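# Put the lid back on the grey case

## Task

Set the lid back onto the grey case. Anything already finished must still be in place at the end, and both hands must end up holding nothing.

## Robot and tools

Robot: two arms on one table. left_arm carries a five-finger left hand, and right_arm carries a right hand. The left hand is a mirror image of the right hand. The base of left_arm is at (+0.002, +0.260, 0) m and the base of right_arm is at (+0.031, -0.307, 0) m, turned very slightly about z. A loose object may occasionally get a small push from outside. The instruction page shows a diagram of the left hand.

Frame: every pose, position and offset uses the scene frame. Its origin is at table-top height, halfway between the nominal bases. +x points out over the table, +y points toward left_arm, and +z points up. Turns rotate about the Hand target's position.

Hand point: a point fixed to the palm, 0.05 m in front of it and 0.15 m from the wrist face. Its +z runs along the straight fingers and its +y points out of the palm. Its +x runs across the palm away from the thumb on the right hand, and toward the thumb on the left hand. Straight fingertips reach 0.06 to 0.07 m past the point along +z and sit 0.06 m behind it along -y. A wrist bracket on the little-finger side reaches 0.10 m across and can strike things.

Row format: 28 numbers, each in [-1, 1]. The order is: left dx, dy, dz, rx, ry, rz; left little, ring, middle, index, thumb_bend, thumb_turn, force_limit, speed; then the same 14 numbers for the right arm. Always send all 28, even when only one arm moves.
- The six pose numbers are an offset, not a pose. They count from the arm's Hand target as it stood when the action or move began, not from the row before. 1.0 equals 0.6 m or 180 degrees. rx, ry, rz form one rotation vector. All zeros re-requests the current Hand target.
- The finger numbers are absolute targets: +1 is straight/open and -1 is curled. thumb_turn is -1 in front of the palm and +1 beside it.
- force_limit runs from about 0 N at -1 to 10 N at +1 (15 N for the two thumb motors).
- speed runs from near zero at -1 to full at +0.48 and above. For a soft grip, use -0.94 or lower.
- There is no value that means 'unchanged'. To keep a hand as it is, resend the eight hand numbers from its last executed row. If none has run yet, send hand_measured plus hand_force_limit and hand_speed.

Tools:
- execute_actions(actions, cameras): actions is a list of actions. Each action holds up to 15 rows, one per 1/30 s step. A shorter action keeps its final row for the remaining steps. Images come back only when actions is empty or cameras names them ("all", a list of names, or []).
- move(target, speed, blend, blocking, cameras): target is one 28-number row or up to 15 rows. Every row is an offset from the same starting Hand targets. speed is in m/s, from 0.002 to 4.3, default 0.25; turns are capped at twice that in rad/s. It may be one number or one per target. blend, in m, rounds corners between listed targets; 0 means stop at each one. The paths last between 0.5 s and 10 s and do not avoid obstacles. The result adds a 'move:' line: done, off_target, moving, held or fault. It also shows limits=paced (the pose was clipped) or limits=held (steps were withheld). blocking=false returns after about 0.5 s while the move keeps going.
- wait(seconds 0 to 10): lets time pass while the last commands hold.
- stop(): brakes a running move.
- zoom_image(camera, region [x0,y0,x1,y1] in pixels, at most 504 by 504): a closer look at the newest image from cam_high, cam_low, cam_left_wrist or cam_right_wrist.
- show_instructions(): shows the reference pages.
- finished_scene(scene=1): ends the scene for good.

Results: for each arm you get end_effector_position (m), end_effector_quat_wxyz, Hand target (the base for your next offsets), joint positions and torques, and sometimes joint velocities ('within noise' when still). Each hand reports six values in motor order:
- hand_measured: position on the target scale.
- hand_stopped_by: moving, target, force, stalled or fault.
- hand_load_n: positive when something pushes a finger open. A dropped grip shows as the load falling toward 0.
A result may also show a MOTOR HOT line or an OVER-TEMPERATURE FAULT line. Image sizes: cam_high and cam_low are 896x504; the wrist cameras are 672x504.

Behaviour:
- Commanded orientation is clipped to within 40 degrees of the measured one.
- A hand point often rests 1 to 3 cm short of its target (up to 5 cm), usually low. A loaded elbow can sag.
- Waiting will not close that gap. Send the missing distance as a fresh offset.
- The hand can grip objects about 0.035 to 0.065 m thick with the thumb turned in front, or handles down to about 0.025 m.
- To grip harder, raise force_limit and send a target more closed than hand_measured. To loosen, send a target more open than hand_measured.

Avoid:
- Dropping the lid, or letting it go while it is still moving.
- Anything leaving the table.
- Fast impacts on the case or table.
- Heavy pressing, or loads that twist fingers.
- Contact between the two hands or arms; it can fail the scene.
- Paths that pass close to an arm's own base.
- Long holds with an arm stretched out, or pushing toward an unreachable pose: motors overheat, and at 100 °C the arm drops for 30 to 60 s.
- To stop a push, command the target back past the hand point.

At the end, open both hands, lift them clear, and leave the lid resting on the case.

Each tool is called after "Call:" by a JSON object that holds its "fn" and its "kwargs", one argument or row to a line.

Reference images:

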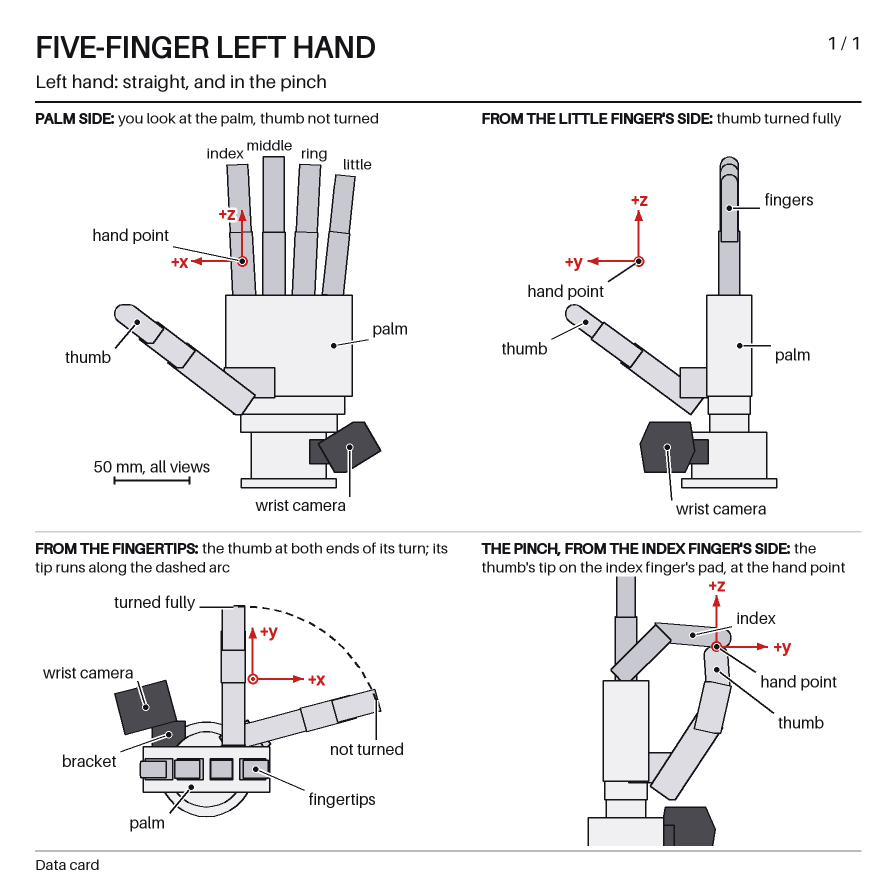

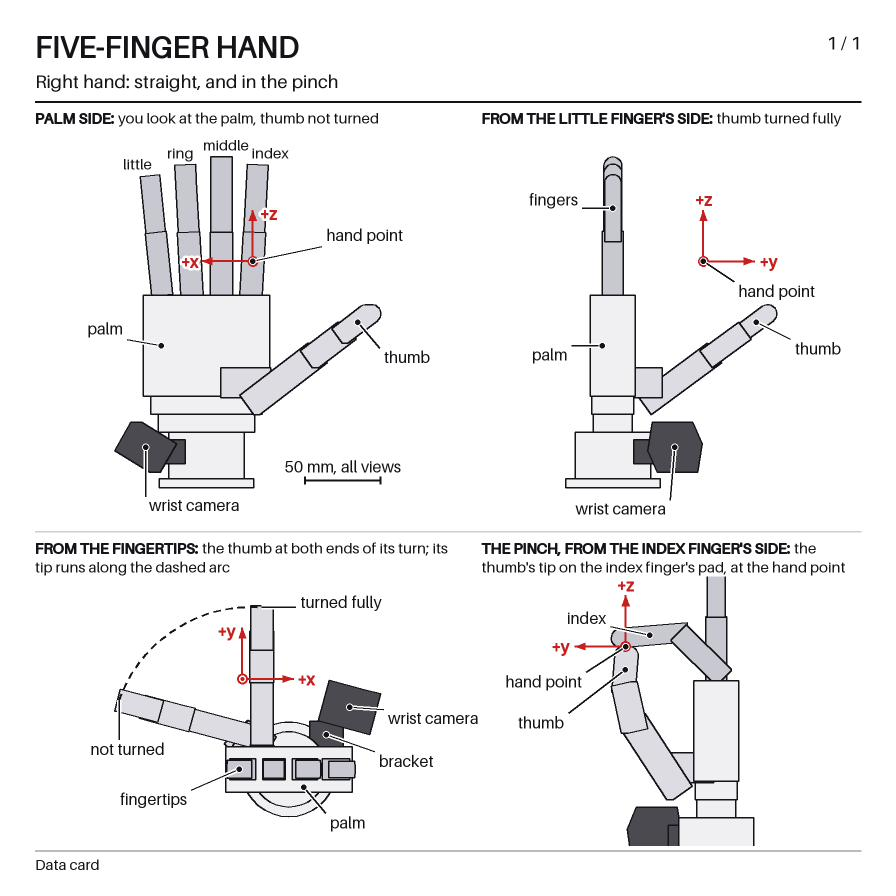

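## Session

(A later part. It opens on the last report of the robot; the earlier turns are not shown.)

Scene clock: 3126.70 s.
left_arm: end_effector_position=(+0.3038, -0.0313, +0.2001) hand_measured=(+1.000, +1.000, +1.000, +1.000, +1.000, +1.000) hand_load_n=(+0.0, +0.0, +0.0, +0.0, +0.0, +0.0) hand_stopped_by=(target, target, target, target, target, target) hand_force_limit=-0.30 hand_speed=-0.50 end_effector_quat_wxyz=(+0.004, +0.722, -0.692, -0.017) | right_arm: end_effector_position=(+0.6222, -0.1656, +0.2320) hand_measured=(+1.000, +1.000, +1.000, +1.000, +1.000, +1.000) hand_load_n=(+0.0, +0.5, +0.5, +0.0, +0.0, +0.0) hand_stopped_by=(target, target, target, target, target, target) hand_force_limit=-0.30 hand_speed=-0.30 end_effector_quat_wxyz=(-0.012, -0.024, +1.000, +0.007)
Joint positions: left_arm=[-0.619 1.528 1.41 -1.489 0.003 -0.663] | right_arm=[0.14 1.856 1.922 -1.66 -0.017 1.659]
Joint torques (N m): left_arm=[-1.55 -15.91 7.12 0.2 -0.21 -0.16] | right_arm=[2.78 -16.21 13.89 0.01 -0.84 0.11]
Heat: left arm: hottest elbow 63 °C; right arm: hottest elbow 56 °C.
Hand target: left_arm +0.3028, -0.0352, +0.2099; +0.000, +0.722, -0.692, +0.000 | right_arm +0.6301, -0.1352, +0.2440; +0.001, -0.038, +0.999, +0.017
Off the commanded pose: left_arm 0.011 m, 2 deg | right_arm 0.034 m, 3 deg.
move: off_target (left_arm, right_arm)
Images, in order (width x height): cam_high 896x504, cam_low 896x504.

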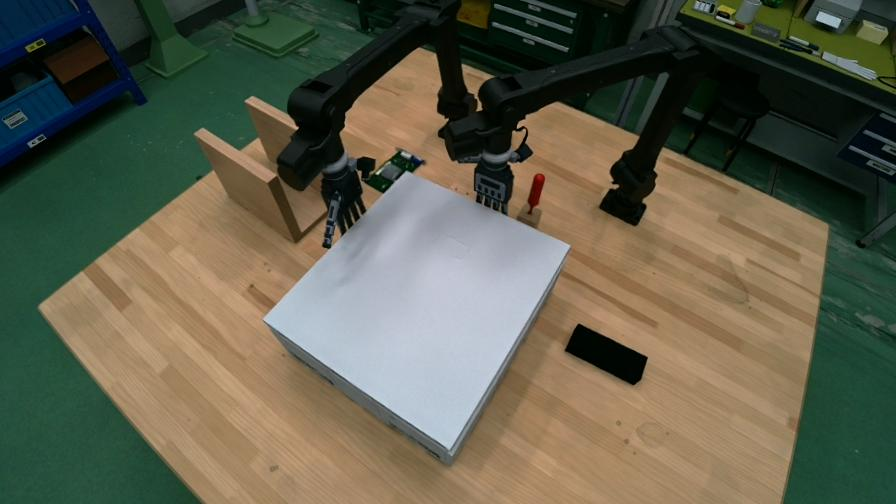

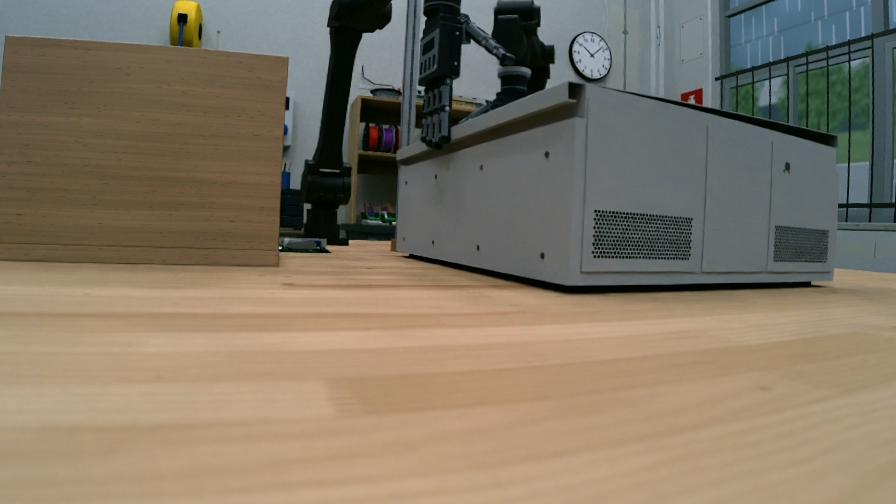

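Call:
{"fn": "move", "kwargs": {
  "target": [0,0,0,0,0,0,1,1,1,1,1,1,-0.3,-0.5,0,0.033,0.0,0,0,0,1,1,1,1,1,1,-0.3,-0.3],
  "speed": 0.03,
  "cameras": ["cam_low","cam_high"]
}}

Call:
{"fn": "zoom_image", "kwargs": {
  "camera": "cam_low",
  "region": [700, 70, 860, 170]
}}

Call:
{"fn": "zoom_image", "kwargs": {
  "camera": "cam_high",
  "region": [410, 410, 510, 480]
}}

Scene clock: 3138.67 s.
left_arm: end_effector_position=(+0.3038, -0.0313, +0.2001) hand_measured=(+1.000, +1.000, +1.000, +1.000, +1.000, +1.000) hand_load_n=(+0.0, +0.0, +0.0, +0.0, +0.0, +0.0) hand_stopped_by=(target, target, target, target, target, target) hand_force_limit=-0.30 hand_speed=-0.50 end_effector_quat_wxyz=(+0.004, +0.722, -0.692, -0.017) | right_arm: end_effector_position=(+0.6225, -0.1569, +0.2317) hand_measured=(+1.000, +1.000, +1.000, +1.000, +1.000, +1.000) hand_load_n=(+0.0, +0.5, +0.0, +0.0, +0.0, +0.0) hand_stopped_by=(target, target, target, target, target, target) hand_force_limit=-0.30 hand_speed=-0.30 end_effector_quat_wxyz=(-0.013, -0.023, +1.000, -0.002)
Joint positions: left_arm=[-0.619 1.528 1.41 -1.489 0.003 -0.663] | right_arm=[0.161 1.863 1.934 -1.667 0 1.682]
Joint torques (N m): left_arm=[-1.44 -15.85 7.05 0.28 -0.19 -0.22] | right_arm=[3.6 -16.09 13.91 0.23 -1.54 0.21]
Heat: left arm: hottest elbow 62 °C; right arm: hottest elbow 55 °C.
Hand target: left_arm +0.3028, -0.0352, +0.2099; +0.000, +0.722, -0.692, +0.000 | right_arm +0.6302, -0.1155, +0.2441; +0.001, -0.038, +0.999, +0.017
Off the commanded pose: left_arm 0.011 m, 2 deg | right_arm 0.044 m, 3 deg.
move: off_target (left_arm, right_arm)
Images, in order (width x height): cam_high 896x504, cam_low 896x504.

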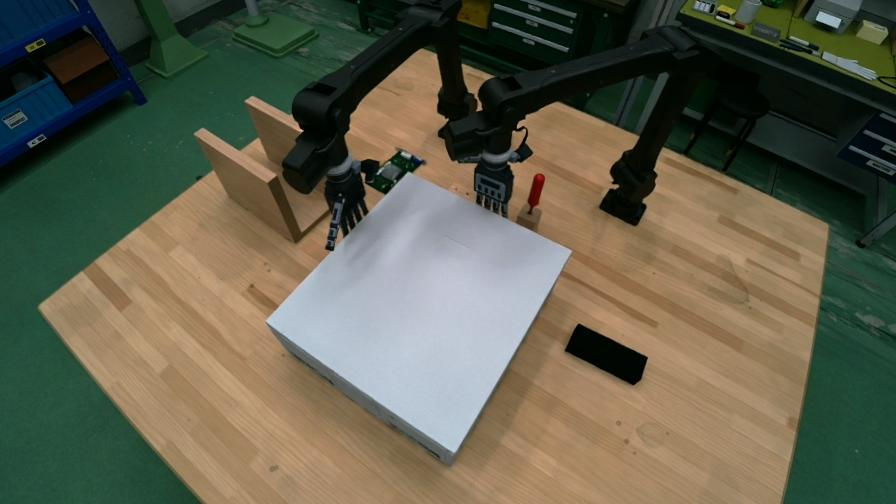

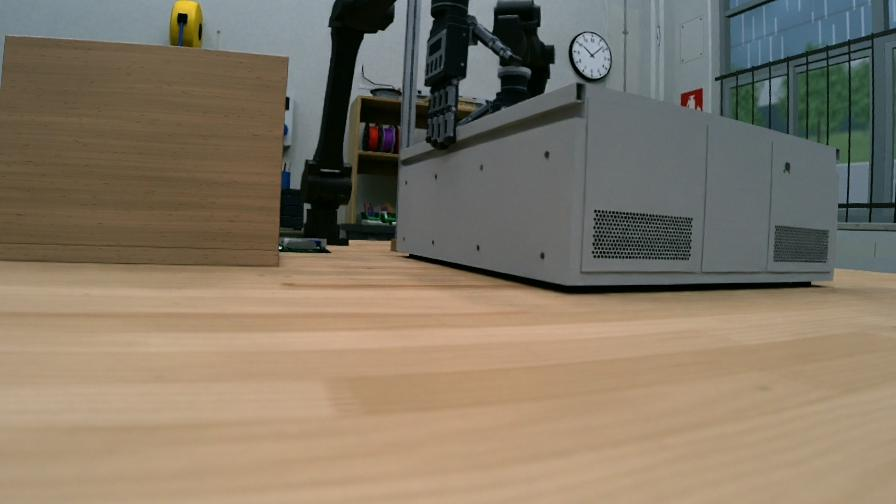

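Scaled by 3.150 from the camera's 896x504 image, which has a finer 1280x720 frame.

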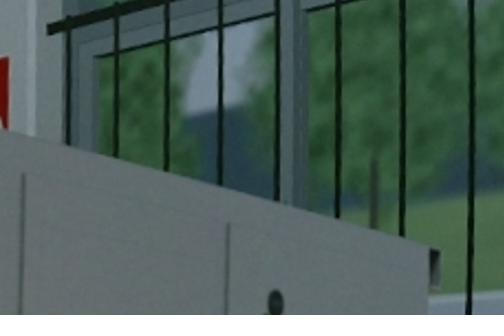

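Scaled by 5.040 from the camera's 896x504 image, which has a finer 1280x720 frame.

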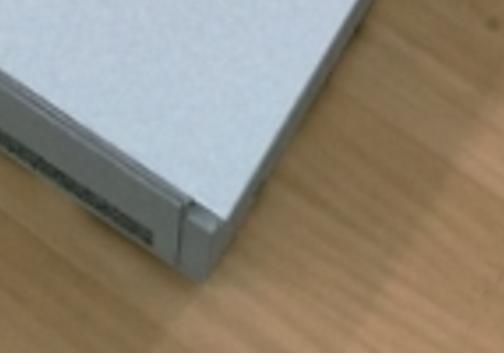

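Call:
{"fn": "move", "kwargs": {
  "target": [0,0,0,0,0,0,1,1,1,1,1,1,-0.3,-0.5,0,-0.14,0.02,0,0,0,1,1,1,1,1,1,-0.3,-0.3],
  "speed": 0.1,
  "cameras": ["cam_low","cam_high"]
}}

Call:
{"fn": "zoom_image", "kwargs": {
  "camera": "cam_high",
  "region": [380, 140, 480, 210]
}}

Call:
{"fn": "zoom_image", "kwargs": {
  "camera": "cam_high",
  "region": [520, 210, 620, 280]
}}

Call:
{"fn": "zoom_image", "kwargs": {
  "camera": "cam_high",
  "region": [410, 410, 510, 480]
}}

Call:
{"fn": "zoom_image", "kwargs": {
  "camera": "cam_high",
  "region": [240, 290, 340, 360]
}}

Call:
{"fn": "zoom_image", "kwargs": {
  "camera": "cam_low",
  "region": [540, 60, 700, 160]
}}

Call:
{"fn": "zoom_image", "kwargs": {
  "camera": "cam_low",
  "region": [380, 80, 540, 180]
}}

Scene clock: 3157.10 s.
left_arm: end_effector_position=(+0.3038, -0.0313, +0.2001) hand_measured=(+1.000, +1.000, +1.000, +1.000, +1.000, +1.000) hand_load_n=(+0.0, +0.0, +0.0, -0.5, +0.0, +0.0) hand_stopped_by=(target, target, target, target, target, target) hand_force_limit=-0.30 hand_speed=-0.50 end_effector_quat_wxyz=(+0.004, +0.722, -0.692, -0.017) | right_arm: end_effector_position=(+0.6246, -0.1968, +0.2334) hand_measured=(+1.000, +1.000, +1.000, +1.000, +1.000, +1.000) hand_load_n=(+0.0, +0.0, +0.0, +0.0, +0.0, +0.0) hand_stopped_by=(target, target, target, target, target, target) hand_force_limit=-0.30 hand_speed=-0.30 end_effector_quat_wxyz=(-0.017, -0.034, +0.999, +0.015)
Joint positions: left_arm=[-0.619 1.528 1.41 -1.489 0.003 -0.663] | right_arm=[0.079 1.863 1.934 -1.674 -0.032 1.578]
Joint torques (N m): left_arm=[-1.55 -15.74 7.1 0.4 -0.2 -0.2] | right_arm=[-0.62 -18.67 12.97 -0.35 -0.21 -0.19]
Heat: left arm: hottest elbow 60 °C; right arm: hottest elbow 54 °C.
Hand target: left_arm +0.3028, -0.0352, +0.2099; +0.000, +0.722, -0.692, +0.000 | right_arm +0.6301, -0.1994, +0.2561; +0.001, -0.038, +0.999, +0.017
Off the commanded pose: left_arm 0.011 m, 2 deg | right_arm 0.023 m, 2 deg.
joint sent to its limit (right arm) — joint 4 (wrist pitch), lower limit. The joint targets still meet the commanded pose.
move: off_target (left_arm, right_arm)
Images, in order (width x height): cam_high 896x504, cam_low 896x504.

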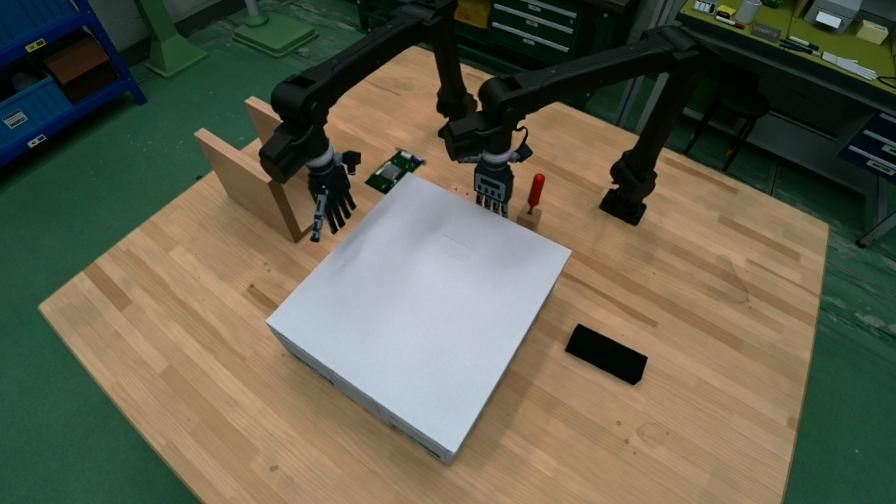

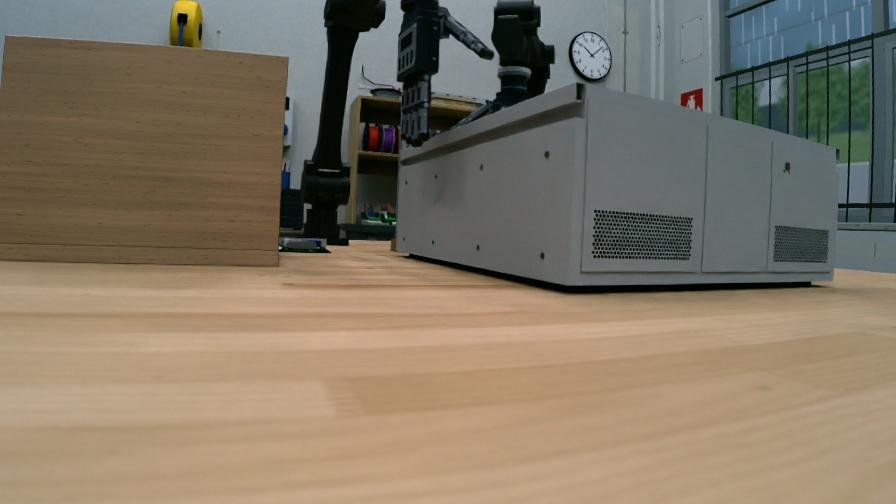

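Scaled by 5.040 from the camera's 896x504 image, which has a finer 1280x720 frame.

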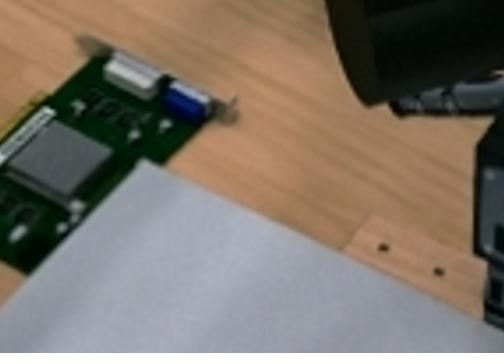

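Scaled by 5.040 from the camera's 896x504 image, which has a finer 1280x720 frame.

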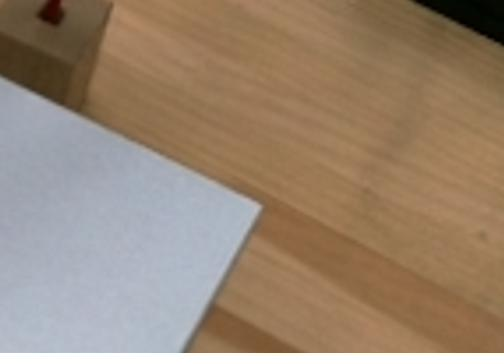

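Scaled by 5.040 from the camera's 896x504 image, which has a finer 1280x720 frame.

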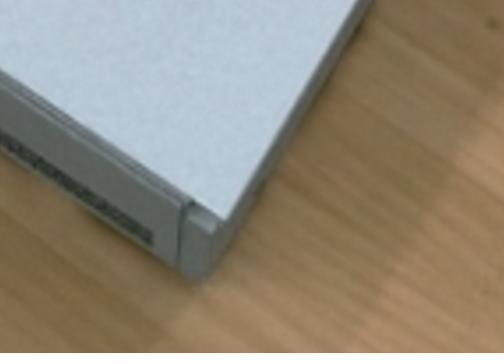

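Scaled by 5.040 from the camera's 896x504 image, which has a finer 1280x720 frame.

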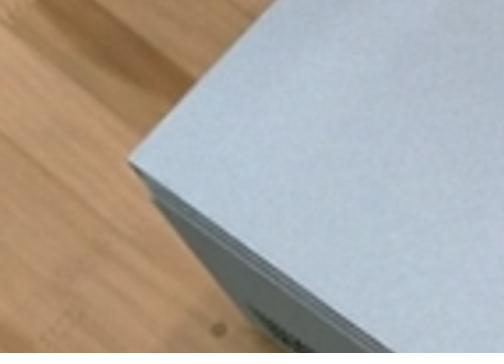

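Scaled by 3.150 from the camera's 896x504 image, which has a finer 1280x720 frame.

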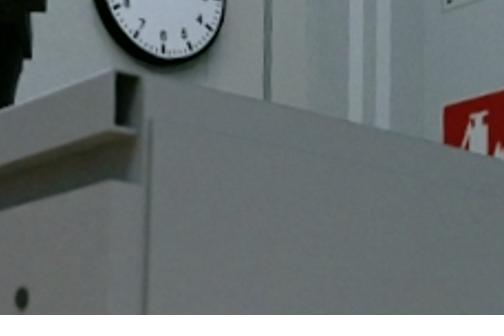

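Scaled by 3.150 from the camera's 896x504 image, which has a finer 1280x720 frame.

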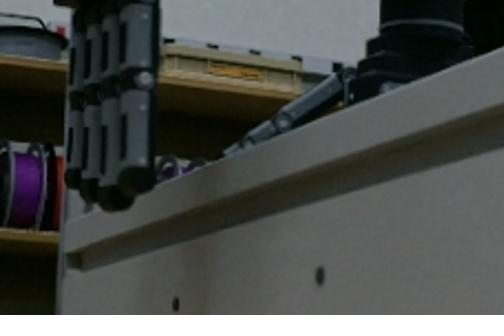

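Call:
{"fn": "move", "kwargs": {
  "target": [
    [-0.03,0,0.05,0,0,0,1,1,1,1,1,1,-0.3,-0.5,0,-0.05,0.03,0,0,0,1,1,1,1,1,1,-0.3,-0.3],
    [-0.08,0.0,0.25,0,0,0,1,1,1,1,1,1,-0.3,-0.5,0,-0.05,0.2,0,0,0,1,1,1,1,1,1,-0.3,-0.3]
  ],
  "speed": 0.12,
  "blend": [0.02,0],
  "cameras": ["all"]
}}

Call:
{"fn": "zoom_image", "kwargs": {
  "camera": "cam_high",
  "region": [250, 150, 610, 480]
}}

Call:
{"fn": "zoom_image", "kwargs": {
  "camera": "cam_low",
  "region": [380, 60, 860, 300]
}}

Scene clock: 3199.20 s.
left_arm: end_effector_position=(+0.2550, -0.0291, +0.3388) hand_measured=(+1.000, +1.000, +1.000, +1.000, +1.000, +1.000) hand_load_n=(+0.0, +0.0, +0.0, +0.0, +0.0, +0.0) hand_stopped_by=(target, target, target, target, target, target) hand_force_limit=-0.30 hand_speed=-0.50 end_effector_quat_wxyz=(+0.007, +0.721, -0.689, +0.068) | right_arm: end_effector_position=(+0.6273, -0.2215, +0.3481) hand_measured=(+1.000, +1.000, +1.000, +1.000, +1.000, +1.000) hand_load_n=(+0.0, +0.0, +0.0, -0.5, +0.0, +0.0) hand_stopped_by=(target, target, target, target, target, target) hand_force_limit=-0.30 hand_speed=-0.30 end_effector_quat_wxyz=(+0.095, -0.032, +0.994, +0.031)
Joint positions: left_arm=[-0.674 1.327 1.569 -1.679 0.027 -0.722] | right_arm=[0.025 1.744 2.036 -1.674 -0.064 1.534]
Joint torques (N m): left_arm=[-2.2 -11.81 9.94 0.01 0.05 -0.18] | right_arm=[-1.14 -17.2 13.64 0.18 -0.25 -0.05]
Heat: left arm: hottest elbow 59 °C; right arm: hottest elbow 53 °C.
Hand target: left_arm +0.2549, -0.0352, +0.3599; +0.000, +0.722, -0.692, +0.000 | right_arm +0.6301, -0.2295, +0.3760; +0.001, -0.038, +0.999, +0.017
Off the commanded pose: left_arm 0.022 m, 8 deg | right_arm 0.029 m, 11 deg.
joint sent to its limit (left arm) — joint 4 (wrist pitch), lower limit. The joint targets are off in orientation, not in position.
joint sent to its limit (right arm) — joint 4 (wrist pitch), lower limit. The joint targets are off in orientation, not in position.
move: off_target (left_arm, right_arm); blend cut to 0.0175 m at target 1
camera_calibration:
cam_left_wrist: T_world_to_cam=[[0.970261, -0.195911, 0.142174, -0.302658], [-0.242063, -0.784408, 0.57106, -0.155126], [-0.000353935, -0.588492, -0.808503, 0.376775], [0, 0, 0, 1]] pos_world=[0.25624, 0.0407531, 0.43624]
cam_right_wrist: T_world_to_cam=[[-0.288557, 0.956845, 0.0343964, 0.379915], [0.70922, 0.18947, 0.67905, -0.636615], [0.643228, 0.220339, -0.733286, 0.0158467], [0, 0, 0, 1]] pos_world=[0.550934, -0.246392, 0.430846]

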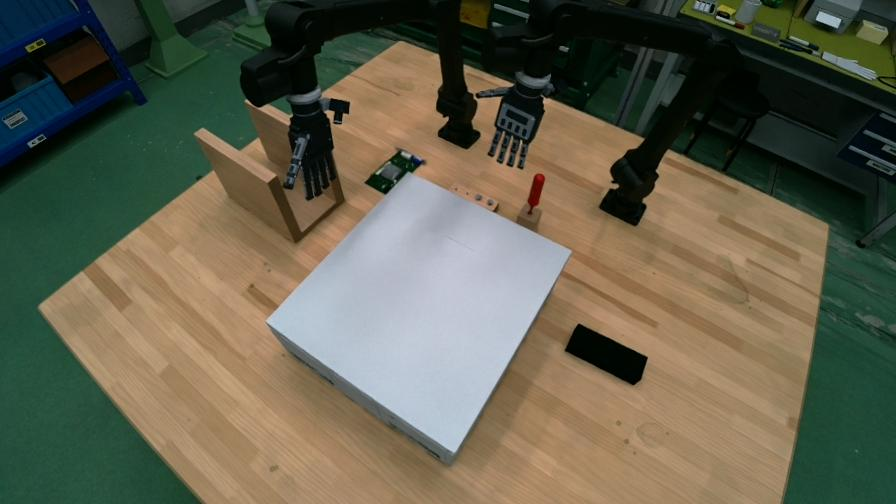

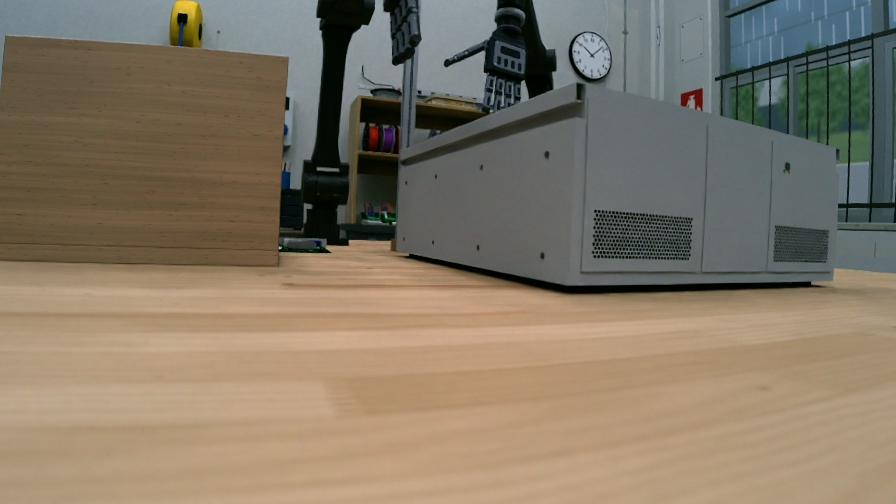

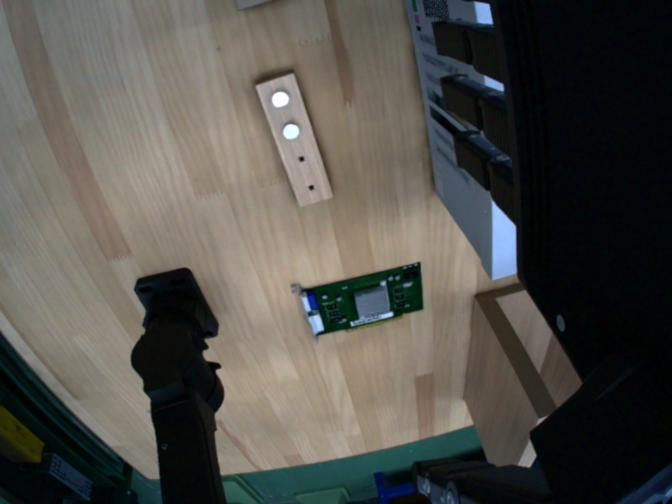

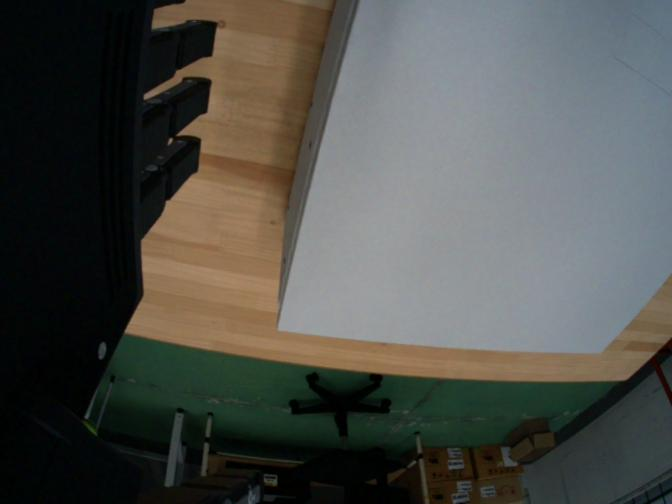

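Scaled by 1.400 from the camera's 896x504 image, which has a finer 1280x720 frame.

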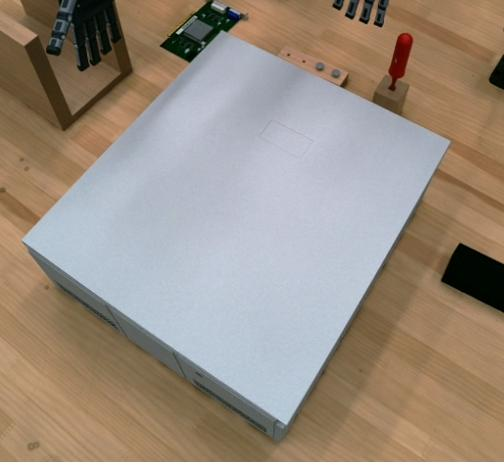

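Scaled by 1.050 from the camera's 896x504 image, which has a finer 1280x720 frame.

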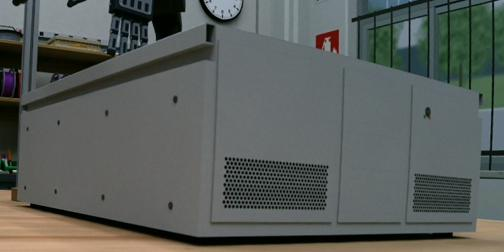

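Call:
{"fn": "zoom_image", "kwargs": {
  "camera": "cam_left_wrist",
  "region": [390, 0, 540, 290]
}}

Call:
{"fn": "zoom_image", "kwargs": {
  "camera": "cam_high",
  "region": [240, 300, 480, 470]
}}

Scaled by 1.738 from the camera's 672x504 image, which has a finer 960x720 frame.

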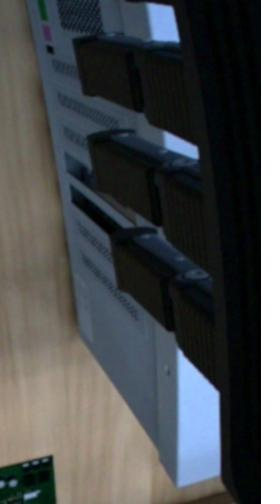

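Scaled by 2.100 from the camera's 896x504 image, which has a finer 1280x720 frame.

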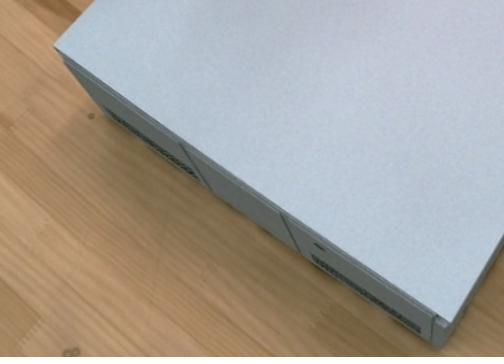

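Call:
{"fn": "zoom_image", "kwargs": {
  "camera": "cam_left_wrist",
  "region": [440, 200, 530, 290]
}}

Call:
{"fn": "zoom_image", "kwargs": {
  "camera": "cam_high",
  "region": [400, 400, 480, 470]
}}

Scaled by 5.600 from the camera's 672x504 image, which has a finer 960x720 frame.

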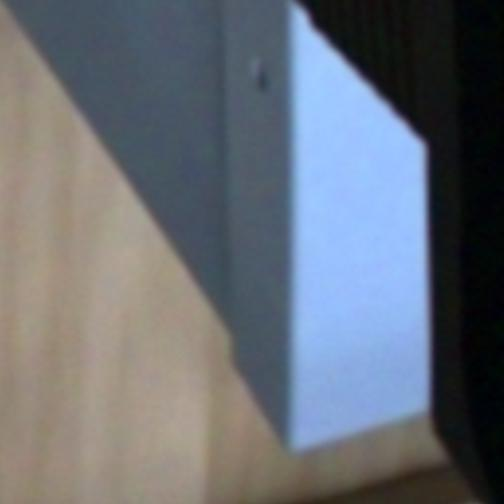

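Scaled by 6.300 from the camera's 896x504 image, which has a finer 1280x720 frame.

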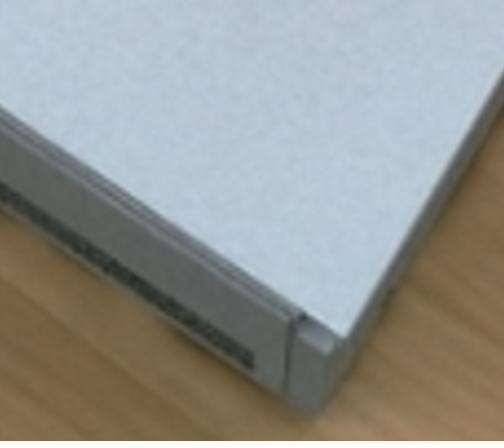

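Call:
{"fn": "finished_scene", "kwargs": {

}}

The scene is finished: the task was done.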